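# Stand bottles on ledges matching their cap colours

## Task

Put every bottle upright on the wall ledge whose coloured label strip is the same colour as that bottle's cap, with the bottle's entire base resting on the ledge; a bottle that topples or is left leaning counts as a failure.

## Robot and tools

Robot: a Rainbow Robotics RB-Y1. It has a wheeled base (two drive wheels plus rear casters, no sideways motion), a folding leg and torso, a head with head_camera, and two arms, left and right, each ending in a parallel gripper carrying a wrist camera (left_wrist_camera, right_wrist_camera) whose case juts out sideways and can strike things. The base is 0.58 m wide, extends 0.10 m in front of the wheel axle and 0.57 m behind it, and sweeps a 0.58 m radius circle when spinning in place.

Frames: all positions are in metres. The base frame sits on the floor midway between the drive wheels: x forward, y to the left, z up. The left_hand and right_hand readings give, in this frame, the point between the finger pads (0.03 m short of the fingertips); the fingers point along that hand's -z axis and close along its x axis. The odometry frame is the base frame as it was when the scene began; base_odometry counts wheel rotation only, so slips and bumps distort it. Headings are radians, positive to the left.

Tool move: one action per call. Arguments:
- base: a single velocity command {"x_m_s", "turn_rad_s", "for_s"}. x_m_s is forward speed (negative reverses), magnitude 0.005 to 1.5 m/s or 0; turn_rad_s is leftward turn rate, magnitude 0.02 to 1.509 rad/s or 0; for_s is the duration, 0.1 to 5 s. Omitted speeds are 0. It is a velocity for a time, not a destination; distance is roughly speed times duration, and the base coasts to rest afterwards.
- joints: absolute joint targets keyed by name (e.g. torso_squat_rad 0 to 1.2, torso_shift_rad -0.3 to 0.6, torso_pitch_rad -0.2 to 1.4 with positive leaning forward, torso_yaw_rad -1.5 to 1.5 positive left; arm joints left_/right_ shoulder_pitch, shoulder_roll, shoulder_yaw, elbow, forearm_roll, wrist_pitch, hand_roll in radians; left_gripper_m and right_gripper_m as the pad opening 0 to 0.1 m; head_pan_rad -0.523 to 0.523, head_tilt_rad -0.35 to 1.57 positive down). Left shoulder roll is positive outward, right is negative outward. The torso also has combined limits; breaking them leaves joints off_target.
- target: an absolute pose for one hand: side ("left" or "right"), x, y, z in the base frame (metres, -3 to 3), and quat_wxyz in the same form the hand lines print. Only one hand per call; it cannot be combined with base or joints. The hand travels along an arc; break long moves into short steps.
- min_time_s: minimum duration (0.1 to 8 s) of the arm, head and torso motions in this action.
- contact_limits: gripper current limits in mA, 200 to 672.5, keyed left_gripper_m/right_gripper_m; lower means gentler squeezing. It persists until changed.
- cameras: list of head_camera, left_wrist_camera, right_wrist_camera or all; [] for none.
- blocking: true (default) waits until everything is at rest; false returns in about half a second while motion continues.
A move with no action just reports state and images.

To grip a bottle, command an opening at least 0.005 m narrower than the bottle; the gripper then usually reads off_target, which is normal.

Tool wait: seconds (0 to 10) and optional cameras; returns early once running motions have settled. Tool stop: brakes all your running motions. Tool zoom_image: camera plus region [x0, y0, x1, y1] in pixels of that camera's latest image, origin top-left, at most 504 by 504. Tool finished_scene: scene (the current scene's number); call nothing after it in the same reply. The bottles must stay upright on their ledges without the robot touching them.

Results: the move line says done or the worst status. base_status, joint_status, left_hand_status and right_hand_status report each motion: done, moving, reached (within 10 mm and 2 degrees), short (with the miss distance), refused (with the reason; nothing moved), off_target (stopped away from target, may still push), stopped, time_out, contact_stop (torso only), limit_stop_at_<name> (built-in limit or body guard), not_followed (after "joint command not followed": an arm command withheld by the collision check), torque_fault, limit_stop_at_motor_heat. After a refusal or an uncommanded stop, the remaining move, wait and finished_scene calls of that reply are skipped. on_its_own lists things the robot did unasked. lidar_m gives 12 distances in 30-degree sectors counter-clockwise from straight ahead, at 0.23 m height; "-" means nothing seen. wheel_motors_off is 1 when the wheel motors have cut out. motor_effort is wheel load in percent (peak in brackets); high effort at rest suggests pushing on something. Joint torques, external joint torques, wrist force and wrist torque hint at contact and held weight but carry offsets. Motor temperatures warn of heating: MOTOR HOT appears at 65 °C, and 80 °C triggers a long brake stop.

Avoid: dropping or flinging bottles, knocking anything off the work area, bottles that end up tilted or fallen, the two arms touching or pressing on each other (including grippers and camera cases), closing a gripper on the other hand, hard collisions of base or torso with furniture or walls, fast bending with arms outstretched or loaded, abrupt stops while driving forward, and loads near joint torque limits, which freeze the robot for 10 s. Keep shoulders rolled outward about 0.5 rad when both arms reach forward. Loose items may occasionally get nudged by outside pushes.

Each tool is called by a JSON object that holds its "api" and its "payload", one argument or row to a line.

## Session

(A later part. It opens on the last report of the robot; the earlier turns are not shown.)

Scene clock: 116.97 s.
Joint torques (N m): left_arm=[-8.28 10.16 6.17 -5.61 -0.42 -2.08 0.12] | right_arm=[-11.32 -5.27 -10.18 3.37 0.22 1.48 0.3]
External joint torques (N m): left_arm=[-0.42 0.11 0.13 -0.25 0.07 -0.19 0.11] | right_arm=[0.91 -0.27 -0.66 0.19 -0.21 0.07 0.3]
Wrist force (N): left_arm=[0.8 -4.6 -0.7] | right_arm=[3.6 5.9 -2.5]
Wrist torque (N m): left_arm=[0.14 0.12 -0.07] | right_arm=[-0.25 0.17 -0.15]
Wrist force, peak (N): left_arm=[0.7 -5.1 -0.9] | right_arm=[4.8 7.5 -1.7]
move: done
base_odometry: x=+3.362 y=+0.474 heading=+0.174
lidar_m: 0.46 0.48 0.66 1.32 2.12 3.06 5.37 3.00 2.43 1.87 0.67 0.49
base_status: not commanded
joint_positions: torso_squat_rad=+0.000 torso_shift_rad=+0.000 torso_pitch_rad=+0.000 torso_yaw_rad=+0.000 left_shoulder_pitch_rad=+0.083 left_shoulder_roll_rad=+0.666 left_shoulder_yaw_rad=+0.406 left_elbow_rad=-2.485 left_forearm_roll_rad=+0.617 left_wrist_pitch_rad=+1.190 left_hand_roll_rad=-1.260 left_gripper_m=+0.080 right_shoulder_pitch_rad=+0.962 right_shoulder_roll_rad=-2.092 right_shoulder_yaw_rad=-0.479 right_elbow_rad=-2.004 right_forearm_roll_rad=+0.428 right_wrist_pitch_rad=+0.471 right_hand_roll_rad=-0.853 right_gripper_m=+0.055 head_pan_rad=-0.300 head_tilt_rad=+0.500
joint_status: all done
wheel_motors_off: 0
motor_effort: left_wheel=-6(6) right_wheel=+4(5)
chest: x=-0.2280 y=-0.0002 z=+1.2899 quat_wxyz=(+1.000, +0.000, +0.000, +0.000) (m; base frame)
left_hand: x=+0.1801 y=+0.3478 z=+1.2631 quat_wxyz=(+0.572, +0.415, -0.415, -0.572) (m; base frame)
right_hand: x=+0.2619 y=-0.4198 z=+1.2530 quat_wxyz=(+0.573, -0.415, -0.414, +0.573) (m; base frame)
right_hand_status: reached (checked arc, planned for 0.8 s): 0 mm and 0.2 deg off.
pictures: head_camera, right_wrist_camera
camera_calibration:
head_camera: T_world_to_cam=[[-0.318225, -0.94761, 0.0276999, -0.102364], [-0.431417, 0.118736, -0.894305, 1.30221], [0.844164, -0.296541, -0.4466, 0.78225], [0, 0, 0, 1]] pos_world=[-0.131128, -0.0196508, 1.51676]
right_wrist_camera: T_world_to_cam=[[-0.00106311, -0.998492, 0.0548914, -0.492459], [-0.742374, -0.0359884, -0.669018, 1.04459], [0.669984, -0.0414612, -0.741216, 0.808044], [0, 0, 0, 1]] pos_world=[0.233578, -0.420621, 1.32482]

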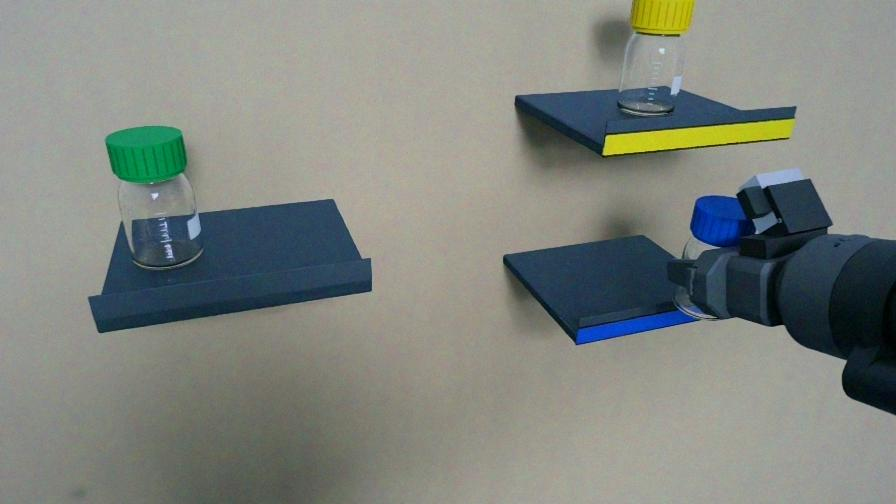

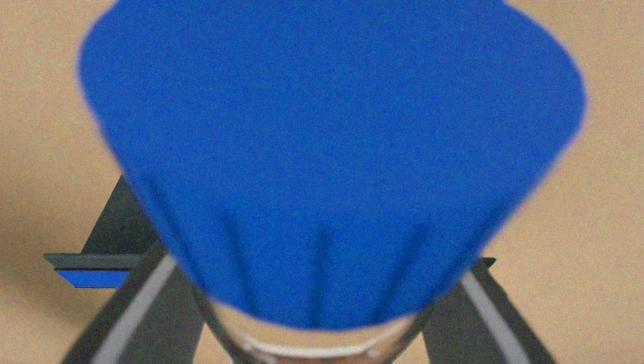

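{"api": "move", "payload": {
  "target": {"side": "right", "x": 0.30, "y": -0.42, "z": 1.2525, "quat_wxyz": [0.57206, -0.41563, -0.41563, 0.57206]}
}}

{"api": "move", "payload": {
  "target": {"side": "right", "x": 0.34, "y": -0.42, "z": 1.252, "quat_wxyz": [0.57206, -0.41563, -0.41563, 0.57206]}
}}

{"api": "move", "payload": {
  "target": {"side": "right", "x": 0.376, "y": -0.42, "z": 1.25, "quat_wxyz": [0.57206, -0.41563, -0.41563, 0.57206]}
}}

{"api": "move", "payload": {
  "target": {"side": "right", "x": 0.376, "y": -0.42, "z": 1.236, "quat_wxyz": [0.57206, -0.41563, -0.41563, 0.57206]},
  "min_time_s": 0.5,
  "cameras": ["head_camera"]
}}

{"api": "move", "payload": {
  "target": {"side": "right", "x": 0.376, "y": -0.42, "z": 1.2305, "quat_wxyz": [0.57206, -0.41563, -0.41563, 0.57206]},
  "min_time_s": 0.4
}}

Scene clock: 118.27 s.
Joint torques (N m): left_arm=[-8.15 10.4 6.35 -5.61 -0.61 -2 0.27] | right_arm=[-14.22 -2.1 -8.91 4.47 0.15 1.56 0.1]
External joint torques (N m): left_arm=[-0.29 0.36 0.3 -0.26 -0.13 -0.12 0.25] | right_arm=[0.58 -0.08 -0.07 0.09 -0.12 -0.09 0.1]
Wrist force (N): left_arm=[0.9 -4.8 -1.0] | right_arm=[2.1 6.5 -1.8]
Wrist torque (N m): left_arm=[0.17 0.12 -0.10] | right_arm=[-0.31 -0.05 -0.17]
Wrist force, peak (N): left_arm=[1.1 -5.1 -0.9] | right_arm=[3.6 7.0 -1.9]
move: done
base_odometry: x=+3.362 y=+0.474 heading=+0.174
lidar_m: 0.46 0.48 0.66 1.32 2.12 3.06 5.38 3.00 2.43 1.87 0.67 0.49
base_status: not commanded
joint_positions: torso_squat_rad=+0.000 torso_shift_rad=+0.000 torso_pitch_rad=+0.000 torso_yaw_rad=+0.000 left_shoulder_pitch_rad=+0.083 left_shoulder_roll_rad=+0.666 left_shoulder_yaw_rad=+0.406 left_elbow_rad=-2.485 left_forearm_roll_rad=+0.617 left_wrist_pitch_rad=+1.190 left_hand_roll_rad=-1.260 left_gripper_m=+0.080 right_shoulder_pitch_rad=+1.083 right_shoulder_roll_rad=-2.261 right_shoulder_yaw_rad=-0.555 right_elbow_rad=-1.848 right_forearm_roll_rad=+0.513 right_wrist_pitch_rad=+0.471 right_hand_roll_rad=-1.069 right_gripper_m=+0.055 head_pan_rad=-0.300 head_tilt_rad=+0.500
joint_status: all done
wheel_motors_off: 0
motor_effort: left_wheel=-5(6) right_wheel=+4(5)
chest: x=-0.2280 y=-0.0002 z=+1.2899 quat_wxyz=(+1.000, +0.000, +0.000, +0.000) (m; base frame)
left_hand: x=+0.1801 y=+0.3479 z=+1.2631 quat_wxyz=(+0.572, +0.415, -0.415, -0.572) (m; base frame)
right_hand: x=+0.2999 y=-0.4200 z=+1.2524 quat_wxyz=(+0.572, -0.416, -0.415, +0.572) (m; base frame)
right_hand_status: reached (checked arc, planned for 0.5 s): 0 mm and 0.1 deg off.
pictures: none

Scene clock: 119.83 s.
Joint torques (N m): left_arm=[-8.26 10.38 6.48 -5.55 -0.51 -1.9 0.21] | right_arm=[-18.62 0.92 -9.01 5.45 0.39 2.34 0.34]
External joint torques (N m): left_arm=[-0.4 0.34 0.43 -0.19 -0.03 -0.01 0.2] | right_arm=[-1.38 0.23 -0.81 0.04 0.28 0.57 0.34]
Wrist force (N): left_arm=[0.4 -4.6 -1.0] | right_arm=[3.3 6.4 -1.0]
Wrist torque (N m): left_arm=[0.15 0.07 -0.09] | right_arm=[-0.22 0.14 -0.13]
Wrist force, peak (N): left_arm=[1.3 -5.2 -1.1] | right_arm=[2.3 40.2 20.3]
move: done
base_odometry: x=+3.362 y=+0.474 heading=+0.174
lidar_m: 0.46 0.49 0.66 1.32 2.12 3.07 5.37 3.01 2.43 1.87 0.67 0.49
base_status: not commanded
joint_positions: torso_squat_rad=+0.000 torso_shift_rad=+0.000 torso_pitch_rad=+0.000 torso_yaw_rad=+0.000 left_shoulder_pitch_rad=+0.083 left_shoulder_roll_rad=+0.666 left_shoulder_yaw_rad=+0.406 left_elbow_rad=-2.485 left_forearm_roll_rad=+0.617 left_wrist_pitch_rad=+1.190 left_hand_roll_rad=-1.260 left_gripper_m=+0.080 right_shoulder_pitch_rad=+1.191 right_shoulder_roll_rad=-2.403 right_shoulder_yaw_rad=-0.629 right_elbow_rad=-1.664 right_forearm_roll_rad=+0.571 right_wrist_pitch_rad=+0.433 right_hand_roll_rad=-1.232 right_gripper_m=+0.055 head_pan_rad=-0.300 head_tilt_rad=+0.500
joint_status: all done
wheel_motors_off: 0
motor_effort: left_wheel=-5(6) right_wheel=+4(15)
chest: x=-0.2280 y=-0.0002 z=+1.2899 quat_wxyz=(+1.000, +0.000, +0.000, +0.000) (m; base frame)
left_hand: x=+0.1801 y=+0.3478 z=+1.2631 quat_wxyz=(+0.572, +0.415, -0.415, -0.572) (m; base frame)
right_hand: x=+0.3397 y=-0.4203 z=+1.2515 quat_wxyz=(+0.573, -0.416, -0.415, +0.572) (m; base frame)
right_hand_status: reached (checked arc, planned for 0.5 s): 1 mm and 0.1 deg off.
pictures: none

Scene clock: 121.37 s.
Joint torques (N m): left_arm=[-8.29 10.43 6.25 -5.65 -0.66 -1.98 0.27] | right_arm=[-19.76 3.46 -8.49 6.71 0.21 2.38 0.36]
External joint torques (N m): left_arm=[-0.43 0.38 0.21 -0.29 -0.18 -0.09 0.26] | right_arm=[-0.46 0.53 -0.94 0.48 0.23 0.55 0.37]
Wrist force (N): left_arm=[0.9 -4.9 -1.0] | right_arm=[2.8 5.7 -1.8]
Wrist torque (N m): left_arm=[0.19 0.11 -0.08] | right_arm=[-0.18 0.08 -0.08]
Wrist force, peak (N): left_arm=[0.8 -5.2 -1.1] | right_arm=[4.2 25.3 -6.5]
move: done
base_odometry: x=+3.362 y=+0.474 heading=+0.174
lidar_m: 0.46 0.48 0.67 1.33 2.12 3.06 5.37 3.00 2.43 1.87 0.67 0.49
base_status: not commanded
joint_positions: torso_squat_rad=+0.000 torso_shift_rad=+0.000 torso_pitch_rad=+0.000 torso_yaw_rad=+0.000 left_shoulder_pitch_rad=+0.083 left_shoulder_roll_rad=+0.666 left_shoulder_yaw_rad=+0.406 left_elbow_rad=-2.485 left_forearm_roll_rad=+0.617 left_wrist_pitch_rad=+1.190 left_hand_roll_rad=-1.260 left_gripper_m=+0.080 right_shoulder_pitch_rad=+1.279 right_shoulder_roll_rad=-2.523 right_shoulder_yaw_rad=-0.688 right_elbow_rad=-1.482 right_forearm_roll_rad=+0.617 right_wrist_pitch_rad=+0.382 right_hand_roll_rad=-1.357 right_gripper_m=+0.055 head_pan_rad=-0.300 head_tilt_rad=+0.500
joint_status: all done
wheel_motors_off: 0
motor_effort: left_wheel=-4(5) right_wheel=+4(5)
chest: x=-0.2279 y=-0.0002 z=+1.2899 quat_wxyz=(+1.000, +0.000, +0.000, +0.000) (m; base frame)
left_hand: x=+0.1802 y=+0.3478 z=+1.2630 quat_wxyz=(+0.572, +0.415, -0.415, -0.572) (m; base frame)
right_hand: x=+0.3750 y=-0.4201 z=+1.2494 quat_wxyz=(+0.574, -0.417, -0.413, +0.571) (m; base frame)
right_hand_status: reached (checked arc, planned for 0.5 s): 1 mm and 0.4 deg off.
pictures: none

Scene clock: 122.20 s.
Joint torques (N m): left_arm=[-8.09 10.63 6.29 -5.72 -0.62 -1.92 0.26] | right_arm=[-18.85 3.51 -8.33 6.53 0.17 2.33 -0.09]
External joint torques (N m): left_arm=[-0.23 0.59 0.24 -0.36 -0.14 -0.04 0.25] | right_arm=[0.6 -0.19 -0.88 0.42 0.19 0.49 -0.08]
Wrist force (N): left_arm=[1.1 -5.0 -0.8] | right_arm=[2.5 6.5 -2.1]
Wrist torque (N m): left_arm=[0.19 0.16 -0.09] | right_arm=[-0.26 -0.02 -0.13]
Wrist force, peak (N): left_arm=[0.8 -5.1 -0.9] | right_arm=[3.2 6.7 -1.9]
move: done
base_odometry: x=+3.362 y=+0.474 heading=+0.174
lidar_m: 0.46 0.48 0.66 1.32 2.11 3.07 5.38 3.00 2.43 1.87 0.67 0.49
base_status: not commanded
joint_positions: torso_squat_rad=+0.000 torso_shift_rad=+0.000 torso_pitch_rad=+0.000 torso_yaw_rad=+0.000 left_shoulder_pitch_rad=+0.083 left_shoulder_roll_rad=+0.666 left_shoulder_yaw_rad=+0.406 left_elbow_rad=-2.485 left_forearm_roll_rad=+0.617 left_wrist_pitch_rad=+1.190 left_hand_roll_rad=-1.260 left_gripper_m=+0.080 right_shoulder_pitch_rad=+1.328 right_shoulder_roll_rad=-2.536 right_shoulder_yaw_rad=-0.708 right_elbow_rad=-1.469 right_forearm_roll_rad=+0.650 right_wrist_pitch_rad=+0.408 right_hand_roll_rad=-1.385 right_gripper_m=+0.055 head_pan_rad=-0.300 head_tilt_rad=+0.500
joint_status: all done
wheel_motors_off: 0
motor_effort: left_wheel=-5(5) right_wheel=+4(5)
chest: x=-0.2279 y=-0.0003 z=+1.2899 quat_wxyz=(+1.000, +0.000, +0.000, +0.000) (m; base frame)
left_hand: x=+0.1802 y=+0.3478 z=+1.2630 quat_wxyz=(+0.572, +0.415, -0.415, -0.572) (m; base frame)
right_hand: x=+0.3751 y=-0.4198 z=+1.2359 quat_wxyz=(+0.573, -0.416, -0.414, +0.572) (m; base frame)
right_hand_status: reached (checked arc, planned for 0.5 s): 1 mm and 0.2 deg off.
pictures: head_camera
camera_calibration:
head_camera: T_world_to_cam=[[-0.318218, -0.947611, 0.0277709, -0.102436], [-0.431626, 0.118739, -0.894204, 1.30198], [0.84406, -0.296538, -0.446798, 0.782407], [0, 0, 0, 1]] pos_world=[-0.131027, -0.0196508, 1.51666]

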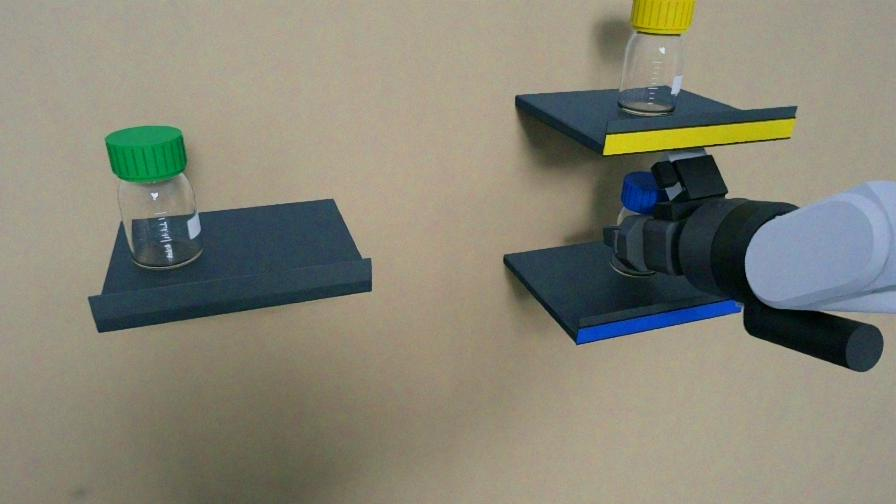

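Scene clock: 122.93 s.
Joint torques (N m): left_arm=[-8.26 10.46 6.31 -5.68 -0.51 -2.05 0.28] | right_arm=[-19.32 3.36 -8.31 6.69 0.19 2.23 -0.25]
External joint torques (N m): left_arm=[-0.4 0.42 0.27 -0.32 -0.02 -0.17 0.26] | right_arm=[0.22 -0.72 -0.9 0.61 0.21 0.38 -0.24]
Wrist force (N): left_arm=[0.9 -4.8 -0.9] | right_arm=[3.3 6.2 -2.2]
Wrist torque (N m): left_arm=[0.17 0.13 -0.08] | right_arm=[-0.28 0.06 -0.12]
Wrist force, peak (N): left_arm=[0.9 -5.1 -1.0] | right_arm=[3.1 6.6 -1.7]
move: done
base_odometry: x=+3.362 y=+0.474 heading=+0.174
lidar_m: 0.46 0.49 0.67 1.32 2.12 3.06 5.38 3.00 2.43 1.87 0.68 0.49
base_status: not commanded
joint_positions: torso_squat_rad=+0.000 torso_shift_rad=+0.000 torso_pitch_rad=+0.000 torso_yaw_rad=+0.000 left_shoulder_pitch_rad=+0.083 left_shoulder_roll_rad=+0.666 left_shoulder_yaw_rad=+0.406 left_elbow_rad=-2.485 left_forearm_roll_rad=+0.617 left_wrist_pitch_rad=+1.190 left_hand_roll_rad=-1.260 left_gripper_m=+0.080 right_shoulder_pitch_rad=+1.352 right_shoulder_roll_rad=-2.543 right_shoulder_yaw_rad=-0.719 right_elbow_rad=-1.458 right_forearm_roll_rad=+0.668 right_wrist_pitch_rad=+0.418 right_hand_roll_rad=-1.400 right_gripper_m=+0.055 head_pan_rad=-0.300 head_tilt_rad=+0.500
joint_status: all done
wheel_motors_off: 0
motor_effort: left_wheel=-5(5) right_wheel=+4(5)
chest: x=-0.2279 y=-0.0003 z=+1.2899 quat_wxyz=(+1.000, +0.000, +0.000, +0.000) (m; base frame)
left_hand: x=+0.1802 y=+0.3478 z=+1.2630 quat_wxyz=(+0.572, +0.415, -0.415, -0.572) (m; base frame)
right_hand: x=+0.3757 y=-0.4201 z=+1.2304 quat_wxyz=(+0.572, -0.416, -0.415, +0.572) (m; base frame)
right_hand_status: reached (checked arc, planned for 0.4 s): 0 mm and 0.1 deg off.
pictures: none

{"api": "move", "payload": {
  "target": {"side": "right", "x": 0.376, "y": -0.42, "z": 1.2265, "quat_wxyz": [0.57206, -0.41563, -0.41563, 0.57206]},
  "min_time_s": 0.4,
  "cameras": ["head_camera"]
}}

{"api": "zoom_image", "payload": {
  "camera": "head_camera",
  "region": [560, 150, 784, 330]
}}

Scene clock: 124.07 s.
Joint torques (N m): left_arm=[-8.15 10.68 6.23 -5.45 -0.56 -1.95 0.15] | right_arm=[-18.08 3.81 -8.67 6.64 0.09 2.48 -0.24]
External joint torques (N m): left_arm=[-0.29 0.64 0.19 -0.1 -0.07 -0.07 0.14] | right_arm=[1.51 -0.49 -1.32 0.59 0.12 0.63 -0.24]
Wrist force (N): left_arm=[1.0 -4.9 -1.0] | right_arm=[2.6 5.5 -2.1]
Wrist torque (N m): left_arm=[0.18 0.13 -0.08] | right_arm=[-0.18 0.01 -0.09]
Wrist force, peak (N): left_arm=[0.9 -5.1 -1.2] | right_arm=[3.0 6.6 -2.3]
move: done
base_odometry: x=+3.362 y=+0.474 heading=+0.174
lidar_m: 0.47 0.48 0.67 1.32 2.11 3.07 5.37 3.00 2.43 1.87 0.67 0.48
base_status: not commanded
joint_positions: torso_squat_rad=+0.000 torso_shift_rad=+0.000 torso_pitch_rad=+0.000 torso_yaw_rad=+0.000 left_shoulder_pitch_rad=+0.083 left_shoulder_roll_rad=+0.666 left_shoulder_yaw_rad=+0.406 left_elbow_rad=-2.485 left_forearm_roll_rad=+0.617 left_wrist_pitch_rad=+1.190 left_hand_roll_rad=-1.260 left_gripper_m=+0.080 right_shoulder_pitch_rad=+1.367 right_shoulder_roll_rad=-2.548 right_shoulder_yaw_rad=-0.724 right_elbow_rad=-1.453 right_forearm_roll_rad=+0.676 right_wrist_pitch_rad=+0.426 right_hand_roll_rad=-1.408 right_gripper_m=+0.055 head_pan_rad=-0.300 head_tilt_rad=+0.500
joint_status: all done
wheel_motors_off: 0
motor_effort: left_wheel=-5(5) right_wheel=+4(5)
chest: x=-0.2279 y=-0.0003 z=+1.2899 quat_wxyz=(+1.000, +0.000, +0.000, +0.000) (m; base frame)
left_hand: x=+0.1802 y=+0.3478 z=+1.2630 quat_wxyz=(+0.572, +0.415, -0.415, -0.572) (m; base frame)
right_hand: x=+0.3758 y=-0.4201 z=+1.2264 quat_wxyz=(+0.572, -0.416, -0.415, +0.572) (m; base frame)
right_hand_status: reached (checked arc, planned for 0.4 s): 0 mm and 0.0 deg off.
pictures: head_camera
camera_calibration:
head_camera: T_world_to_cam=[[-0.318218, -0.947611, 0.0277709, -0.102436], [-0.431626, 0.118739, -0.894204, 1.30198], [0.84406, -0.296538, -0.446798, 0.782407], [0, 0, 0, 1]] pos_world=[-0.131027, -0.0196508, 1.51666]

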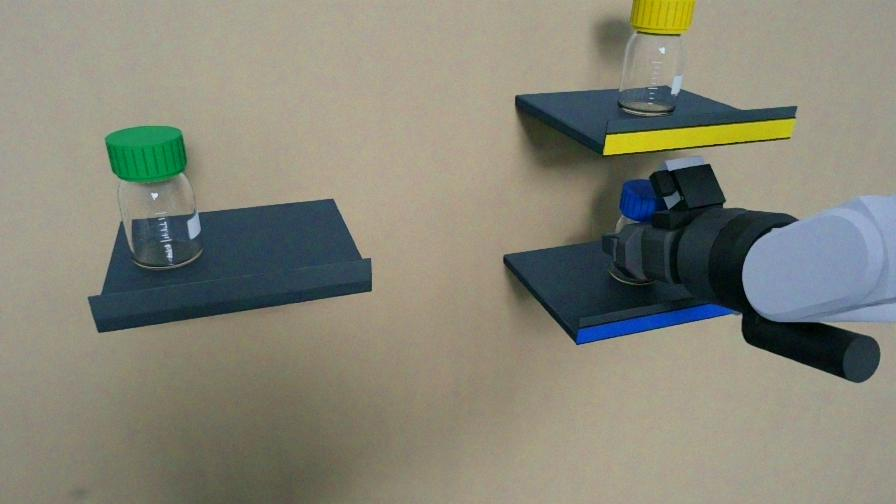

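Scaled by 2.250 from the camera's 896x504 image, which has a finer 1280x720 frame.

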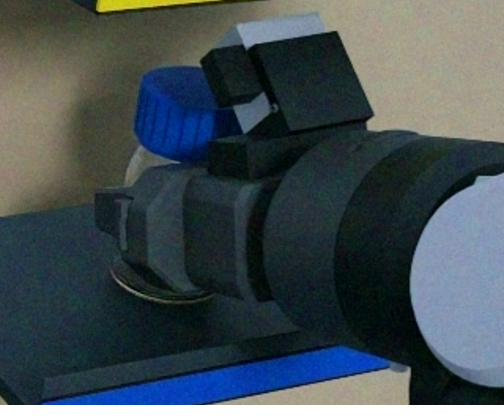

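{"api": "move", "payload": {
  "target": {"side": "right", "x": 0.376, "y": -0.42, "z": 1.2225, "quat_wxyz": [0.57206, -0.41563, -0.41563, 0.57206]},
  "min_time_s": 0.4,
  "cameras": ["right_wrist_camera"]
}}

Scene clock: 125.53 s.
Joint torques (N m): left_arm=[-8.09 10.75 6.24 -5.36 -0.5 -2.05 0.23] | right_arm=[-17.08 2.52 -7.27 5.85 0.19 1.8 0.21]
External joint torques (N m): left_arm=[-0.23 0.71 0.19 0 -0.02 -0.16 0.22] | right_arm=[2.56 -1.98 0.04 -0.18 0.21 -0.05 0.22]
Wrist force (N): left_arm=[1.0 -4.6 -1.3] | right_arm=[2.5 3.4 0.3]
Wrist torque (N m): left_arm=[0.14 0.13 -0.08] | right_arm=[-0.15 -0.02 -0.09]
Wrist force, peak (N): left_arm=[0.9 -5.1 -1.1] | right_arm=[3.3 6.6 -1.6]
move: done
base_odometry: x=+3.362 y=+0.474 heading=+0.174
lidar_m: 0.47 0.49 0.66 1.32 2.11 3.06 5.37 3.01 2.43 1.87 0.67 0.48
base_status: not commanded
joint_positions: torso_squat_rad=+0.000 torso_shift_rad=+0.000 torso_pitch_rad=+0.000 torso_yaw_rad=+0.000 left_shoulder_pitch_rad=+0.083 left_shoulder_roll_rad=+0.666 left_shoulder_yaw_rad=+0.406 left_elbow_rad=-2.485 left_forearm_roll_rad=+0.617 left_wrist_pitch_rad=+1.190 left_hand_roll_rad=-1.260 left_gripper_m=+0.080 right_shoulder_pitch_rad=+1.379 right_shoulder_roll_rad=-2.553 right_shoulder_yaw_rad=-0.728 right_elbow_rad=-1.448 right_forearm_roll_rad=+0.682 right_wrist_pitch_rad=+0.434 right_hand_roll_rad=-1.413 right_gripper_m=+0.055 head_pan_rad=-0.300 head_tilt_rad=+0.500
joint_status: all done
wheel_motors_off: 0
motor_effort: left_wheel=-5(5) right_wheel=+4(5)
chest: x=-0.2279 y=-0.0003 z=+1.2899 quat_wxyz=(+1.000, +0.000, +0.000, +0.000) (m; base frame)
left_hand: x=+0.1801 y=+0.3478 z=+1.2630 quat_wxyz=(+0.572, +0.415, -0.415, -0.572) (m; base frame)
right_hand: x=+0.3759 y=-0.4202 z=+1.2228 quat_wxyz=(+0.572, -0.416, -0.416, +0.572) (m; base frame)
right_hand_status: reached (checked arc, planned for 0.4 s): 0 mm and 0.0 deg off.
pictures: right_wrist_camera
camera_calibration:
right_wrist_camera: T_world_to_cam=[[-0.000720954, -0.998525, 0.0542972, -0.490536], [-0.739932, -0.0359921, -0.671718, 1.11137], [0.672681, -0.0406605, -0.738815, 0.705676], [0, 0, 0, 1]] pos_world=[0.347287, -0.421119, 1.29452]

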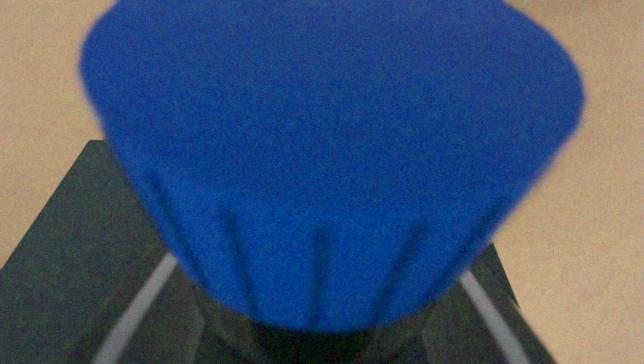

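{"api": "move", "payload": {
  "joints": {"right_gripper_m": 0.08}
}}

{"api": "move", "payload": {
  "target": {"side": "right", "x": 0.325, "y": -0.42, "z": 1.227, "quat_wxyz": [0.57206, -0.41563, -0.41563, 0.57206]}
}}

{"api": "move", "payload": {
  "target": {"side": "right", "x": 0.22, "y": -0.41, "z": 1.24, "quat_wxyz": [0.57206, -0.41563, -0.41563, 0.57206]}
}}

{"api": "move", "payload": {
  "target": {"side": "left", "x": 0.235, "y": 0.04, "z": 1.33, "quat_wxyz": [0.57206, 0.41563, -0.41563, -0.57206]},
  "cameras": ["head_camera", "left_wrist_camera", "right_wrist_camera"]
}}

Scene clock: 127.77 s.
Joint torques (N m): left_arm=[-8.23 10.55 6.23 -5.49 -0.47 -2 0.15] | right_arm=[-17.36 3.72 -7.13 5.54 0.08 1.71 -0.29]
External joint torques (N m): left_arm=[-0.37 0.51 0.19 -0.13 0.01 -0.12 0.14] | right_arm=[2.28 -0.78 0.18 -0.49 0.11 -0.14 -0.28]
Wrist force (N): left_arm=[0.6 -5.0 -0.8] | right_arm=[2.9 4.9 -1.8]
Wrist torque (N m): left_arm=[0.18 0.09 -0.08] | right_arm=[-0.25 0.07 -0.09]
Wrist force, peak (N): left_arm=[1.0 -5.1 -0.9] | right_arm=[2.6 5.1 -1.9]
move: done
base_odometry: x=+3.362 y=+0.474 heading=+0.174
lidar_m: 0.46 0.48 0.66 1.32 2.10 3.06 5.37 3.00 2.42 1.87 0.67 0.49
base_status: not commanded
joint_positions: torso_squat_rad=+0.000 torso_shift_rad=+0.000 torso_pitch_rad=+0.000 torso_yaw_rad=+0.000 left_shoulder_pitch_rad=+0.083 left_shoulder_roll_rad=+0.666 left_shoulder_yaw_rad=+0.406 left_elbow_rad=-2.485 left_forearm_roll_rad=+0.617 left_wrist_pitch_rad=+1.190 left_hand_roll_rad=-1.260 left_gripper_m=+0.080 right_shoulder_pitch_rad=+1.380 right_shoulder_roll_rad=-2.553 right_shoulder_yaw_rad=-0.728 right_elbow_rad=-1.448 right_forearm_roll_rad=+0.682 right_wrist_pitch_rad=+0.434 right_hand_roll_rad=-1.413 right_gripper_m=+0.080 head_pan_rad=-0.300 head_tilt_rad=+0.500
joint_status: all done
wheel_motors_off: 0
motor_effort: left_wheel=-5(5) right_wheel=+4(5)
chest: x=-0.2279 y=-0.0003 z=+1.2899 quat_wxyz=(+1.000, +0.000, +0.000, +0.000) (m; base frame)
left_hand: x=+0.1801 y=+0.3478 z=+1.2630 quat_wxyz=(+0.572, +0.415, -0.415, -0.572) (m; base frame)
right_hand: x=+0.3759 y=-0.4201 z=+1.2227 quat_wxyz=(+0.572, -0.416, -0.416, +0.572) (m; base frame)
pictures: none

Scene clock: 128.77 s.
Joint torques (N m): left_arm=[-8.22 10.25 6.32 -5.52 -0.66 -1.87 0.16] | right_arm=[-17.26 1.42 -5.98 4.57 0.09 1.69 -0.23]
External joint torques (N m): left_arm=[-0.36 0.2 0.27 -0.17 -0.17 0.02 0.15] | right_arm=[-0.55 -0.22 2.2 -0.2 -0.07 -0.07 -0.23]
Wrist force (N): left_arm=[0.9 -4.8 -0.9] | right_arm=[2.9 4.5 -1.5]
Wrist torque (N m): left_arm=[0.16 0.14 -0.08] | right_arm=[-0.24 0.06 -0.25]
Wrist force, peak (N): left_arm=[0.8 -5.2 -0.9] | right_arm=[3.4 5.6 -1.7]
move: done
base_odometry: x=+3.362 y=+0.474 heading=+0.174
lidar_m: 0.46 0.49 0.66 1.33 2.11 3.07 5.38 3.00 2.43 1.87 0.67 0.48
base_status: not commanded
joint_positions: torso_squat_rad=+0.000 torso_shift_rad=+0.000 torso_pitch_rad=+0.000 torso_yaw_rad=+0.000 left_shoulder_pitch_rad=+0.083 left_shoulder_roll_rad=+0.666 left_shoulder_yaw_rad=+0.406 left_elbow_rad=-2.485 left_forearm_roll_rad=+0.617 left_wrist_pitch_rad=+1.190 left_hand_roll_rad=-1.260 left_gripper_m=+0.080 right_shoulder_pitch_rad=+1.270 right_shoulder_roll_rad=-2.380 right_shoulder_yaw_rad=-0.659 right_elbow_rad=-1.714 right_forearm_roll_rad=+0.610 right_wrist_pitch_rad=+0.507 right_hand_roll_rad=-1.224 right_gripper_m=+0.080 head_pan_rad=-0.300 head_tilt_rad=+0.500
joint_status: all done
wheel_motors_off: 0
motor_effort: left_wheel=-5(5) right_wheel=+3(4)
chest: x=-0.2280 y=-0.0002 z=+1.2899 quat_wxyz=(+1.000, +0.000, +0.000, +0.000) (m; base frame)
left_hand: x=+0.1801 y=+0.3478 z=+1.2631 quat_wxyz=(+0.572, +0.415, -0.415, -0.572) (m; base frame)
right_hand: x=+0.3249 y=-0.4201 z=+1.2270 quat_wxyz=(+0.572, -0.415, -0.416, +0.572) (m; base frame)
right_hand_status: reached (checked arc, planned for 0.6 s): 0 mm and 0.1 deg off.
pictures: none

Scene clock: 129.90 s.
Joint torques (N m): left_arm=[-8.39 10.39 5.97 -5.69 -0.62 -2.07 0.28] | right_arm=[-10.22 -5.38 -7.03 1.74 0.58 1.12 0]
External joint torques (N m): left_arm=[-0.53 0.35 -0.08 -0.34 -0.13 -0.18 0.26] | right_arm=[-0.66 -1.31 2.73 0.3 -0.04 -0.05 0]
Wrist force (N): left_arm=[0.8 -5.1 -1.0] | right_arm=[3.2 5.2 -1.0]
Wrist torque (N m): left_arm=[0.19 0.10 -0.09] | right_arm=[-0.32 0.09 -0.27]
Wrist force, peak (N): left_arm=[1.1 -5.2 -1.0] | right_arm=[4.1 5.2 -1.2]
move: done
base_odometry: x=+3.362 y=+0.474 heading=+0.174
lidar_m: 0.46 0.48 0.66 1.32 2.12 3.06 5.38 3.00 2.43 1.87 0.68 0.49
base_status: not commanded
joint_positions: torso_squat_rad=+0.000 torso_shift_rad=+0.000 torso_pitch_rad=+0.000 torso_yaw_rad=+0.000 left_shoulder_pitch_rad=+0.083 left_shoulder_roll_rad=+0.666 left_shoulder_yaw_rad=+0.406 left_elbow_rad=-2.485 left_forearm_roll_rad=+0.617 left_wrist_pitch_rad=+1.190 left_hand_roll_rad=-1.260 left_gripper_m=+0.080 right_shoulder_pitch_rad=+1.089 right_shoulder_roll_rad=-1.908 right_shoulder_yaw_rad=-0.598 right_elbow_rad=-2.169 right_forearm_roll_rad=+0.430 right_wrist_pitch_rad=+0.515 right_hand_roll_rad=-0.683 right_gripper_m=+0.080 head_pan_rad=-0.300 head_tilt_rad=+0.500
joint_status: all done
wheel_motors_off: 0
motor_effort: left_wheel=-5(6) right_wheel=+4(5)
chest: x=-0.2281 y=-0.0002 z=+1.2899 quat_wxyz=(+1.000, +0.000, +0.000, +0.000) (m; base frame)
left_hand: x=+0.1800 y=+0.3478 z=+1.2631 quat_wxyz=(+0.572, +0.415, -0.415, -0.572) (m; base frame)
right_hand: x=+0.2199 y=-0.4094 z=+1.2397 quat_wxyz=(+0.568, -0.415, -0.423, +0.571) (m; base frame)
right_hand_status: reached (checked arc, planned for 0.8 s): 1 mm and 1.0 deg off.
pictures: none

Scene clock: 131.70 s.
Joint torques (N m): left_arm=[-16.52 3.07 6.8 -3.42 -1.1 -1.75 -0.08] | right_arm=[-9.77 -5.37 -7.75 1.36 0.49 1.15 -0.14]
External joint torques (N m): left_arm=[0.41 1.65 0.33 0.87 0.22 -0.34 -0.09] | right_arm=[-0.21 -1.3 2 -0.08 -0.13 -0.02 -0.13]
Wrist force (N): left_arm=[0.8 -4.7 -0.9] | right_arm=[3.1 4.6 -1.7]
Wrist torque (N m): left_arm=[0.14 0.10 -0.08] | right_arm=[-0.27 0.05 -0.28]
Wrist force, peak (N): left_arm=[-0.3 -5.4 -2.4] | right_arm=[3.7 5.5 -2.1]
move: done
base_odometry: x=+3.362 y=+0.474 heading=+0.174
lidar_m: 0.46 0.48 0.67 1.32 2.11 3.06 5.37 3.00 2.42 1.87 0.67 0.49
base_status: not commanded
joint_positions: torso_squat_rad=+0.000 torso_shift_rad=+0.000 torso_pitch_rad=+0.000 torso_yaw_rad=+0.000 left_shoulder_pitch_rad=-0.929 left_shoulder_roll_rad=+0.236 left_shoulder_yaw_rad=-0.574 left_elbow_rad=-2.168 left_forearm_roll_rad=-0.193 left_wrist_pitch_rad=+1.870 left_hand_roll_rad=-0.786 left_gripper_m=+0.080 right_shoulder_pitch_rad=+1.089 right_shoulder_roll_rad=-1.908 right_shoulder_yaw_rad=-0.598 right_elbow_rad=-2.169 right_forearm_roll_rad=+0.430 right_wrist_pitch_rad=+0.515 right_hand_roll_rad=-0.683 right_gripper_m=+0.080 head_pan_rad=-0.300 head_tilt_rad=+0.500
joint_status: all done
wheel_motors_off: 0
motor_effort: left_wheel=-5(6) right_wheel=+3(5)
chest: x=-0.2280 y=-0.0002 z=+1.2899 quat_wxyz=(+1.000, +0.000, +0.000, +0.000) (m; base frame)
left_hand: x=+0.2348 y=+0.0399 z=+1.3302 quat_wxyz=(+0.572, +0.416, -0.416, -0.572) (m; base frame)
left_hand_status: reached (checked arc, planned for 1.2 s): 0 mm and 0.1 deg off.
right_hand: x=+0.2199 y=-0.4093 z=+1.2397 quat_wxyz=(+0.568, -0.415, -0.423, +0.571) (m; base frame)
pictures: head_camera, left_wrist_camera, right_wrist_camera
camera_calibration:
head_camera: T_world_to_cam=[[-0.318225, -0.94761, 0.0276999, -0.102364], [-0.431417, 0.118736, -0.894305, 1.30221], [0.844164, -0.296541, -0.4466, 0.78225], [0, 0, 0, 1]] pos_world=[-0.131128, -0.0196508, 1.51676]
left_wrist_camera: T_world_to_cam=[[-0.036539, -0.999311, 0.00657272, 0.0386514], [-0.716716, 0.0216216, -0.69703, 1.12184], [0.696407, -0.0301795, -0.717012, 0.865739], [0, 0, 0, 1]] pos_world=[0.202549, 0.0404963, 1.40245]
right_wrist_camera: T_world_to_cam=[[0.00919654, -0.998783, 0.0484474, -0.475755], [-0.731549, -0.0397508, -0.680629, 1.01538], [0.681727, -0.0291822, -0.731025, 0.816505], [0, 0, 0, 1]] pos_world=[0.19054, -0.410987, 1.31103]

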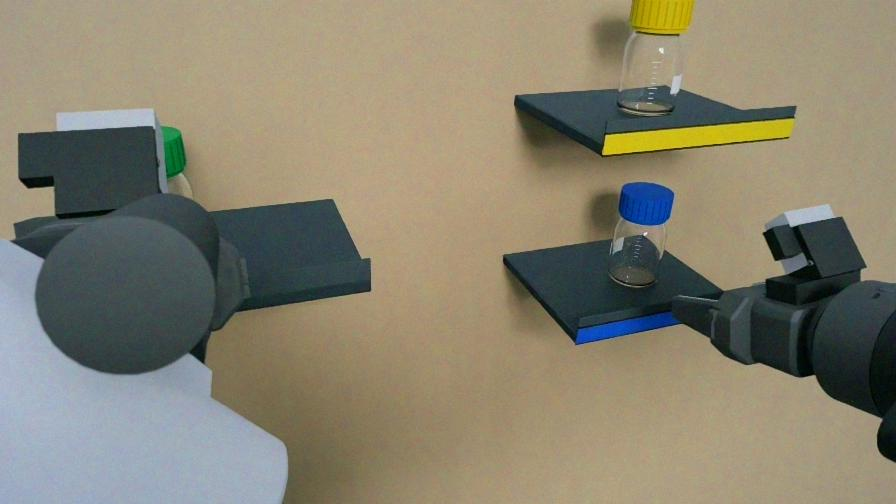

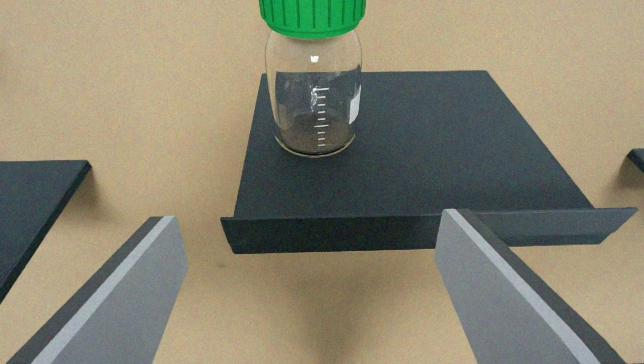

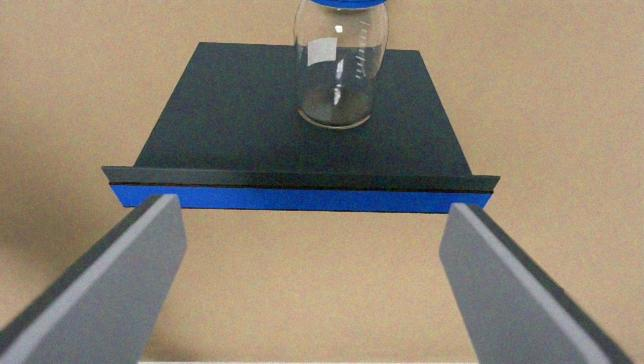

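{"api": "move", "payload": {
  "target": {"side": "left", "x": 0.305, "y": 0.0385, "z": 1.32, "quat_wxyz": [0.57206, 0.41563, -0.41563, -0.57206]}
}}

{"api": "move", "payload": {
  "target": {"side": "left", "x": 0.379, "y": 0.0385, "z": 1.3115, "quat_wxyz": [0.57206, 0.41563, -0.41563, -0.57206]}
}}

{"api": "move", "payload": {
  "joints": {"left_gripper_m": 0.045, "head_pan_rad": 0.35}
}}

{"api": "move", "payload": {
  "target": {"side": "left", "x": 0.378, "y": 0.0385, "z": 1.334, "quat_wxyz": [0.57206, 0.41563, -0.41563, -0.57206]}
}}

{"api": "move", "payload": {
  "target": {"side": "left", "x": 0.29, "y": 0.045, "z": 1.344, "quat_wxyz": [0.57206, 0.41563, -0.41563, -0.57206]}
}}

{"api": "move", "payload": {
  "target": {"side": "left", "x": 0.20, "y": 0.23, "z": 1.40, "quat_wxyz": [0.57206, 0.41563, -0.41563, -0.57206]}
}}

{"api": "move", "payload": {
  "target": {"side": "left", "x": 0.21, "y": 0.385, "z": 1.44, "quat_wxyz": [0.57206, 0.41563, -0.41563, -0.57206]}
}}

{"api": "move", "payload": {
  "target": {"side": "left", "x": 0.285, "y": 0.385, "z": 1.44, "quat_wxyz": [0.57206, 0.41563, -0.41563, -0.57206]},
  "cameras": ["head_camera", "left_wrist_camera"]
}}

Scene clock: 133.83 s.
Joint torques (N m): left_arm=[-20.23 3.51 7.79 -5.65 -1.32 -1.34 0.49] | right_arm=[-10.25 -4.83 -7.29 1.44 0.56 1.01 -0.3]
External joint torques (N m): left_arm=[-0.83 1 0.86 -0.04 0.05 0.04 0.48] | right_arm=[-0.69 -0.75 2.46 0 -0.06 -0.16 -0.3]
Wrist force (N): left_arm=[1.0 -4.7 -0.8] | right_arm=[3.5 4.9 -1.5]
Wrist torque (N m): left_arm=[0.15 0.12 -0.09] | right_arm=[-0.29 0.10 -0.29]
Wrist force, peak (N): left_arm=[0.7 -5.3 -1.8] | right_arm=[3.5 5.3 -1.3]
move: done
base_odometry: x=+3.362 y=+0.474 heading=+0.174
lidar_m: 0.46 0.48 0.66 1.33 2.12 3.06 5.38 3.01 2.43 1.87 0.67 0.49
base_status: not commanded
joint_positions: torso_squat_rad=+0.000 torso_shift_rad=+0.000 torso_pitch_rad=+0.000 torso_yaw_rad=+0.000 left_shoulder_pitch_rad=-0.965 left_shoulder_roll_rad=+0.253 left_shoulder_yaw_rad=-0.524 left_elbow_rad=-1.887 left_forearm_roll_rad=-0.140 left_wrist_pitch_rad=+1.611 left_hand_roll_rad=-0.770 left_gripper_m=+0.080 right_shoulder_pitch_rad=+1.089 right_shoulder_roll_rad=-1.909 right_shoulder_yaw_rad=-0.598 right_elbow_rad=-2.169 right_forearm_roll_rad=+0.430 right_wrist_pitch_rad=+0.515 right_hand_roll_rad=-0.683 right_gripper_m=+0.080 head_pan_rad=-0.300 head_tilt_rad=+0.500
joint_status: all done
wheel_motors_off: 0
motor_effort: left_wheel=-5(5) right_wheel=+4(5)
chest: x=-0.2280 y=-0.0002 z=+1.2899 quat_wxyz=(+1.000, +0.000, +0.000, +0.000) (m; base frame)
left_hand: x=+0.3049 y=+0.0384 z=+1.3201 quat_wxyz=(+0.572, +0.416, -0.416, -0.572) (m; base frame)
left_hand_status: reached (checked arc, planned for 0.6 s): 0 mm and 0.0 deg off.
right_hand: x=+0.2199 y=-0.4093 z=+1.2397 quat_wxyz=(+0.568, -0.415, -0.423, +0.571) (m; base frame)
pictures: none

Scene clock: 134.87 s.
Joint torques (N m): left_arm=[-22.9 4.32 7.46 -6.68 -1.36 -1.18 0.48] | right_arm=[-9.48 -5.1 -7.29 1.92 0.75 1.19 -0.23]
External joint torques (N m): left_arm=[-0.72 0.21 0.6 0.1 -0.05 0.2 0.47] | right_arm=[0.08 -1.03 2.47 0.48 0.13 0.02 -0.22]
Wrist force (N): left_arm=[0.9 -4.9 -0.7] | right_arm=[2.9 3.8 -1.2]
Wrist torque (N m): left_arm=[0.20 0.12 -0.10] | right_arm=[-0.15 0.03 -0.31]
Wrist force, peak (N): left_arm=[2.4 -5.8 -1.1] | right_arm=[3.4 5.5 -1.5]
move: done
base_odometry: x=+3.362 y=+0.474 heading=+0.174
lidar_m: 0.46 0.48 0.66 1.33 2.11 3.06 5.37 3.00 2.43 1.87 0.68 0.49
base_status: not commanded
joint_positions: torso_squat_rad=+0.000 torso_shift_rad=+0.000 torso_pitch_rad=+0.000 torso_yaw_rad=+0.000 left_shoulder_pitch_rad=-1.063 left_shoulder_roll_rad=+0.242 left_shoulder_yaw_rad=-0.483 left_elbow_rad=-1.526 left_forearm_roll_rad=-0.099 left_wrist_pitch_rad=+1.339 left_hand_roll_rad=-0.763 left_gripper_m=+0.080 right_shoulder_pitch_rad=+1.089 right_shoulder_roll_rad=-1.909 right_shoulder_yaw_rad=-0.598 right_elbow_rad=-2.169 right_forearm_roll_rad=+0.430 right_wrist_pitch_rad=+0.515 right_hand_roll_rad=-0.683 right_gripper_m=+0.080 head_pan_rad=-0.300 head_tilt_rad=+0.500
joint_status: all done
wheel_motors_off: 0
motor_effort: left_wheel=-5(5) right_wheel=+3(5)
chest: x=-0.2280 y=-0.0002 z=+1.2899 quat_wxyz=(+1.000, +0.000, +0.000, +0.000) (m; base frame)
left_hand: x=+0.3785 y=+0.0386 z=+1.3117 quat_wxyz=(+0.572, +0.416, -0.416, -0.572) (m; base frame)
left_hand_status: reached (checked arc, planned for 0.7 s): 1 mm and 0.0 deg off.
right_hand: x=+0.2199 y=-0.4093 z=+1.2397 quat_wxyz=(+0.568, -0.415, -0.423, +0.571) (m; base frame)
pictures: none

Scene clock: 135.97 s.
Joint torques (N m): left_arm=[-22.66 4.27 7.01 -6.66 -1.28 -1.41 0.44] | right_arm=[-10.15 -4.78 -7.56 1.44 0.54 1.23 -0.29]
External joint torques (N m): left_arm=[-0.47 0.16 0.14 0.11 0.04 -0.03 0.43] | right_arm=[-0.59 -0.7 2.2 0 -0.08 0.06 -0.28]
Wrist force (N): left_arm=[1.1 -5.5 -1.2] | right_arm=[3.4 5.0 -1.6]
Wrist torque (N m): left_arm=[0.18 0.12 -0.06] | right_arm=[-0.31 0.06 -0.30]
Wrist force, peak (N): left_arm=[1.1 -6.2 -1.3] | right_arm=[3.9 5.2 -1.4]
move: off_target
base_odometry: x=+3.362 y=+0.474 heading=+0.174
lidar_m: 0.46 0.48 0.66 1.32 2.11 3.07 5.37 3.00 2.42 1.87 0.67 0.49
base_status: not commanded
joint_positions: torso_squat_rad=+0.000 torso_shift_rad=+0.000 torso_pitch_rad=+0.000 torso_yaw_rad=+0.000 left_shoulder_pitch_rad=-1.063 left_shoulder_roll_rad=+0.242 left_shoulder_yaw_rad=-0.483 left_elbow_rad=-1.526 left_forearm_roll_rad=-0.099 left_wrist_pitch_rad=+1.339 left_hand_roll_rad=-0.763 left_gripper_m=+0.055 right_shoulder_pitch_rad=+1.089 right_shoulder_roll_rad=-1.909 right_shoulder_yaw_rad=-0.598 right_elbow_rad=-2.169 right_forearm_roll_rad=+0.430 right_wrist_pitch_rad=+0.515 right_hand_roll_rad=-0.683 right_gripper_m=+0.080 head_pan_rad=+0.350 head_tilt_rad=+0.500
joint_status: left_gripper_m off_target (ended at +0.055, target +0.045); the others done
wheel_motors_off: 0
motor_effort: left_wheel=-5(5) right_wheel=+3(5)
chest: x=-0.2280 y=-0.0002 z=+1.2899 quat_wxyz=(+1.000, +0.000, +0.000, +0.000) (m; base frame)
left_hand: x=+0.3785 y=+0.0386 z=+1.3117 quat_wxyz=(+0.572, +0.416, -0.416, -0.572) (m; base frame)
right_hand: x=+0.2199 y=-0.4093 z=+1.2397 quat_wxyz=(+0.568, -0.415, -0.423, +0.571) (m; base frame)
pictures: none

Scene clock: 137.13 s.
Joint torques (N m): left_arm=[-23.12 5.5 7.41 -6.54 -1.4 -1.68 0.14] | right_arm=[-10.45 -4.95 -7.61 1.54 0.72 1.07 -0.05]
External joint torques (N m): left_arm=[-0.79 0.95 0.57 -0.04 -0.11 -0.27 0.13] | right_arm=[-0.88 -0.88 2.15 0.1 0.1 -0.1 -0.05]
Wrist force (N): left_arm=[1.1 -6.3 -1.4] | right_arm=[2.9 4.7 -0.9]
Wrist torque (N m): left_arm=[0.16 0.13 0.05] | right_arm=[-0.25 0.04 -0.30]
Wrist force, peak (N): left_arm=[1.0 -8.5 -1.8] | right_arm=[4.6 4.9 -1.2]
move: done
base_odometry: x=+3.362 y=+0.474 heading=+0.174
lidar_m: 0.46 0.48 0.66 1.32 2.11 3.06 5.37 3.01 2.43 1.86 0.67 0.49
base_status: not commanded
joint_positions: torso_squat_rad=+0.000 torso_shift_rad=+0.000 torso_pitch_rad=+0.000 torso_yaw_rad=+0.000 left_shoulder_pitch_rad=-1.112 left_shoulder_roll_rad=+0.245 left_shoulder_yaw_rad=-0.458 left_elbow_rad=-1.523 left_forearm_roll_rad=-0.070 left_wrist_pitch_rad=+1.374 left_hand_roll_rad=-0.788 left_gripper_m=+0.055 right_shoulder_pitch_rad=+1.089 right_shoulder_roll_rad=-1.909 right_shoulder_yaw_rad=-0.598 right_elbow_rad=-2.169 right_forearm_roll_rad=+0.430 right_wrist_pitch_rad=+0.515 right_hand_roll_rad=-0.683 right_gripper_m=+0.080 head_pan_rad=+0.350 head_tilt_rad=+0.500
joint_status: all done
wheel_motors_off: 0
motor_effort: left_wheel=-5(5) right_wheel=+3(5)
chest: x=-0.2280 y=-0.0002 z=+1.2899 quat_wxyz=(+1.000, +0.000, +0.000, +0.000) (m; base frame)
left_hand: x=+0.3776 y=+0.0381 z=+1.3339 quat_wxyz=(+0.571, +0.416, -0.417, -0.572) (m; base frame)
left_hand_status: reached (checked arc, planned for 0.3 s): 1 mm and 0.1 deg off.
right_hand: x=+0.2199 y=-0.4093 z=+1.2397 quat_wxyz=(+0.568, -0.415, -0.423, +0.571) (m; base frame)
pictures: none

Scene clock: 138.40 s.
Joint torques (N m): left_arm=[-20.87 4.21 5.17 -5.91 -1.59 -2.01 0.06] | right_arm=[-9.84 -4.73 -7.46 1.42 0.58 1.17 -0.11]
External joint torques (N m): left_arm=[-1.75 1.32 -1.7 -1.01 -0.25 -0.58 0.04] | right_arm=[-0.28 -0.66 2.3 -0.02 -0.04 0 -0.11]
Wrist force (N): left_arm=[0.8 -6.5 -1.4] | right_arm=[4.1 4.1 -0.9]
Wrist torque (N m): left_arm=[0.19 0.10 0.03] | right_arm=[-0.22 0.18 -0.28]
Wrist force, peak (N): left_arm=[1.6 -8.1 -0.9] | right_arm=[3.8 4.8 -1.8]
move: done
base_odometry: x=+3.362 y=+0.474 heading=+0.174
lidar_m: 0.47 0.49 0.66 1.32 2.12 3.07 5.37 3.00 2.43 1.87 0.66 0.48
base_status: not commanded
joint_positions: torso_squat_rad=+0.000 torso_shift_rad=+0.000 torso_pitch_rad=+0.000 torso_yaw_rad=+0.000 left_shoulder_pitch_rad=-1.004 left_shoulder_roll_rad=+0.267 left_shoulder_yaw_rad=-0.491 left_elbow_rad=-1.953 left_forearm_roll_rad=-0.103 left_wrist_pitch_rad=+1.702 left_hand_roll_rad=-0.798 left_gripper_m=+0.055 right_shoulder_pitch_rad=+1.089 right_shoulder_roll_rad=-1.909 right_shoulder_yaw_rad=-0.598 right_elbow_rad=-2.169 right_forearm_roll_rad=+0.430 right_wrist_pitch_rad=+0.515 right_hand_roll_rad=-0.683 right_gripper_m=+0.080 head_pan_rad=+0.350 head_tilt_rad=+0.500
joint_status: all done
wheel_motors_off: 0
motor_effort: left_wheel=-5(6) right_wheel=+4(5)
chest: x=-0.2280 y=-0.0002 z=+1.2899 quat_wxyz=(+1.000, +0.000, +0.000, +0.000) (m; base frame)
left_hand: x=+0.2906 y=+0.0449 z=+1.3439 quat_wxyz=(+0.572, +0.415, -0.416, -0.572) (m; base frame)
left_hand_status: reached (checked arc, planned for 0.8 s): 1 mm and 0.0 deg off.
right_hand: x=+0.2199 y=-0.4093 z=+1.2397 quat_wxyz=(+0.568, -0.415, -0.423, +0.571) (m; base frame)
pictures: none

Scene clock: 139.87 s.
Joint torques (N m): left_arm=[-16.45 7.6 4.58 -1.22 -1.47 -2.2 0.32] | right_arm=[-9.68 -4.64 -7.55 1.24 0.46 1.09 -0.42]
External joint torques (N m): left_arm=[-1.82 0.2 -0.43 -0.57 -0.41 -0.56 0.31] | right_arm=[-0.12 -0.57 2.21 -0.2 -0.16 -0.09 -0.41]
Wrist force (N): left_arm=[0.9 -6.2 -1.4] | right_arm=[2.5 4.3 -1.9]
Wrist torque (N m): left_arm=[0.13 0.11 0.03] | right_arm=[-0.22 -0.02 -0.26]
Wrist force, peak (N): left_arm=[0.3 -7.1 -3.4] | right_arm=[4.4 4.5 -1.7]
move: done
base_odometry: x=+3.362 y=+0.474 heading=+0.174
lidar_m: 0.46 0.48 0.67 1.33 2.11 3.08 5.37 3.01 2.43 1.87 0.67 0.48
base_status: not commanded
joint_positions: torso_squat_rad=+0.000 torso_shift_rad=+0.000 torso_pitch_rad=+0.000 torso_yaw_rad=+0.000 left_shoulder_pitch_rad=-0.769 left_shoulder_roll_rad=+0.675 left_shoulder_yaw_rad=+0.076 left_elbow_rad=-2.491 left_forearm_roll_rad=+0.454 left_wrist_pitch_rad=+1.919 left_hand_roll_rad=-0.968 left_gripper_m=+0.055 right_shoulder_pitch_rad=+1.089 right_shoulder_roll_rad=-1.909 right_shoulder_yaw_rad=-0.598 right_elbow_rad=-2.169 right_forearm_roll_rad=+0.430 right_wrist_pitch_rad=+0.515 right_hand_roll_rad=-0.683 right_gripper_m=+0.080 head_pan_rad=+0.350 head_tilt_rad=+0.500
joint_status: all done
wheel_motors_off: 0
motor_effort: left_wheel=-5(6) right_wheel=+5(5)
chest: x=-0.2280 y=-0.0002 z=+1.2899 quat_wxyz=(+1.000, +0.000, +0.000, +0.000) (m; base frame)
left_hand: x=+0.1998 y=+0.2302 z=+1.3998 quat_wxyz=(+0.568, +0.419, -0.421, -0.570) (m; base frame)
left_hand_status: reached (checked arc, planned for 0.9 s): 0 mm and 0.9 deg off.
right_hand: x=+0.2199 y=-0.4093 z=+1.2397 quat_wxyz=(+0.568, -0.415, -0.423, +0.571) (m; base frame)
pictures: none

Scene clock: 141.20 s.
Joint torques (N m): left_arm=[-14.72 13.65 2.94 -2.39 -0.71 -2.27 0.66] | right_arm=[-9.64 -4.66 -8.13 1.51 0.49 1.15 -0.01]
External joint torques (N m): left_arm=[-0.94 0.94 -0.64 -0.25 -0.32 -0.34 0.64] | right_arm=[-0.08 -0.59 1.62 0.07 -0.13 -0.03 0]
Wrist force (N): left_arm=[0.6 -6.3 -1.5] | right_arm=[2.9 3.8 -1.5]
Wrist torque (N m): left_arm=[0.16 0.09 0.03] | right_arm=[-0.19 0.01 -0.30]
Wrist force, peak (N): left_arm=[1.7 -6.6 -2.3] | right_arm=[4.1 4.9 -1.7]
move: done
base_odometry: x=+3.362 y=+0.474 heading=+0.174
lidar_m: 0.46 0.48 0.67 1.32 2.11 3.07 5.37 3.00 2.42 1.87 0.67 0.48
base_status: not commanded
joint_positions: torso_squat_rad=+0.000 torso_shift_rad=+0.000 torso_pitch_rad=+0.000 torso_yaw_rad=+0.000 left_shoulder_pitch_rad=-0.659 left_shoulder_roll_rad=+0.846 left_shoulder_yaw_rad=+0.580 left_elbow_rad=-2.150 left_forearm_roll_rad=+0.815 left_wrist_pitch_rad=+1.752 left_hand_roll_rad=-1.363 left_gripper_m=+0.055 right_shoulder_pitch_rad=+1.089 right_shoulder_roll_rad=-1.909 right_shoulder_yaw_rad=-0.598 right_elbow_rad=-2.169 right_forearm_roll_rad=+0.430 right_wrist_pitch_rad=+0.515 right_hand_roll_rad=-0.683 right_gripper_m=+0.080 head_pan_rad=+0.350 head_tilt_rad=+0.500
joint_status: all done
wheel_motors_off: 0
motor_effort: left_wheel=-5(6) right_wheel=+5(6)
chest: x=-0.2280 y=-0.0002 z=+1.2899 quat_wxyz=(+1.000, +0.000, +0.000, +0.000) (m; base frame)
left_hand: x=+0.2099 y=+0.3850 z=+1.4401 quat_wxyz=(+0.572, +0.416, -0.416, -0.572) (m; base frame)
left_hand_status: reached (checked arc, planned for 0.8 s): 0 mm and 0.0 deg off.
right_hand: x=+0.2199 y=-0.4093 z=+1.2397 quat_wxyz=(+0.568, -0.415, -0.423, +0.571) (m; base frame)
pictures: none

Scene clock: 142.20 s.
Joint torques (N m): left_arm=[-18.67 13.76 3.98 -4.43 -0.26 -2.26 0.15] | right_arm=[-9.72 -4.85 -8.09 1.39 0.5 1.24 -0.16]
External joint torques (N m): left_arm=[-1.61 1.08 -0.3 -0.26 -0.04 -0.3 0.14] | right_arm=[-0.16 -0.78 1.67 -0.06 -0.11 0.06 -0.15]
Wrist force (N): left_arm=[0.7 -6.2 -1.5] | right_arm=[3.5 4.8 -1.6]
Wrist torque (N m): left_arm=[0.16 0.10 0.05] | right_arm=[-0.30 0.09 -0.32]
Wrist force, peak (N): left_arm=[0.9 -7.4 -1.1] | right_arm=[3.2 5.4 -1.8]
move: done
base_odometry: x=+3.362 y=+0.474 heading=+0.174
lidar_m: 0.46 0.49 0.66 1.33 2.11 3.06 5.37 3.00 2.43 1.87 0.67 0.48
base_status: not commanded
joint_positions: torso_squat_rad=+0.000 torso_shift_rad=+0.000 torso_pitch_rad=+0.000 torso_yaw_rad=+0.000 left_shoulder_pitch_rad=-0.786 left_shoulder_roll_rad=+0.815 left_shoulder_yaw_rad=+0.407 left_elbow_rad=-1.875 left_forearm_roll_rad=+0.686 left_wrist_pitch_rad=+1.567 left_hand_roll_rad=-1.443 left_gripper_m=+0.055 right_shoulder_pitch_rad=+1.089 right_shoulder_roll_rad=-1.909 right_shoulder_yaw_rad=-0.598 right_elbow_rad=-2.169 right_forearm_roll_rad=+0.430 right_wrist_pitch_rad=+0.515 right_hand_roll_rad=-0.683 right_gripper_m=+0.080 head_pan_rad=+0.350 head_tilt_rad=+0.500
joint_status: all done
wheel_motors_off: 0
motor_effort: left_wheel=-5(5) right_wheel=+4(5)
chest: x=-0.2280 y=-0.0002 z=+1.2899 quat_wxyz=(+1.000, +0.000, +0.000, +0.000) (m; base frame)
left_hand: x=+0.2849 y=+0.3850 z=+1.4400 quat_wxyz=(+0.572, +0.416, -0.416, -0.572) (m; base frame)
left_hand_status: reached (checked arc, planned for 0.6 s): 0 mm and 0.0 deg off.
right_hand: x=+0.2200 y=-0.4093 z=+1.2397 quat_wxyz=(+0.568, -0.415, -0.423, +0.571) (m; base frame)
pictures: head_camera, left_wrist_camera
camera_calibration:
head_camera: T_world_to_cam=[[0.320102, -0.946976, 0.0277688, 0.0289987], [-0.414898, -0.166476, -0.894508, 1.30573], [0.851701, 0.274812, -0.446188, 0.783468], [0, 0, 0, 1]] pos_world=[-0.134816, 0.029528, 1.51676]
left_wrist_camera: T_world_to_cam=[[-0.0356892, -0.999344, 0.00615845, 0.384952], [-0.717086, 0.0213159, -0.696658, 1.22654], [0.69607, -0.0292793, -0.717376, 0.920211], [0, 0, 0, 1]] pos_world=[0.252746, 0.385498, 1.51225]

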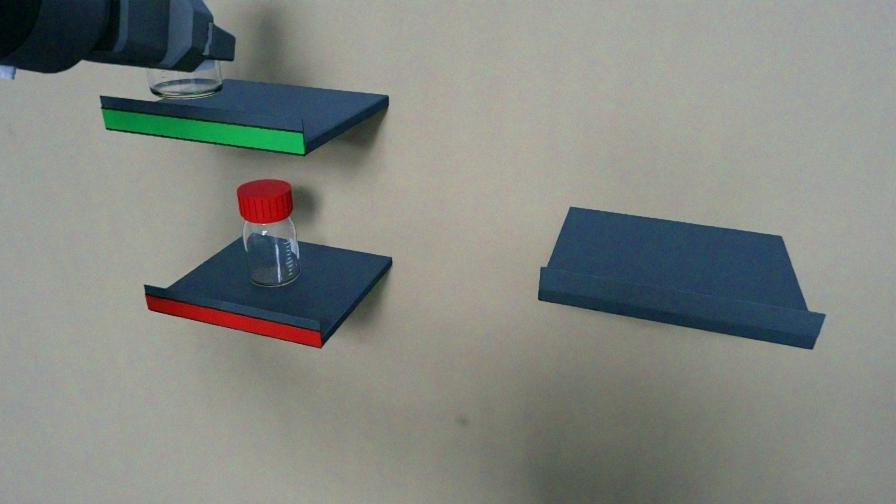

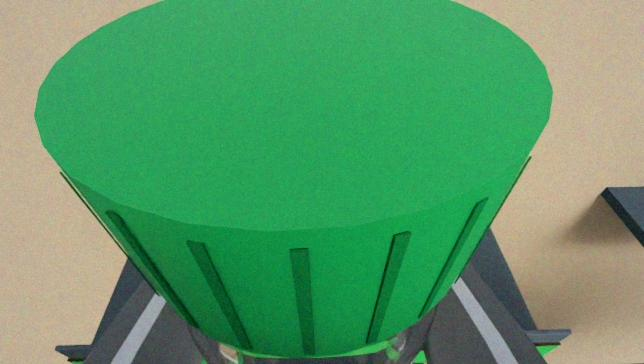

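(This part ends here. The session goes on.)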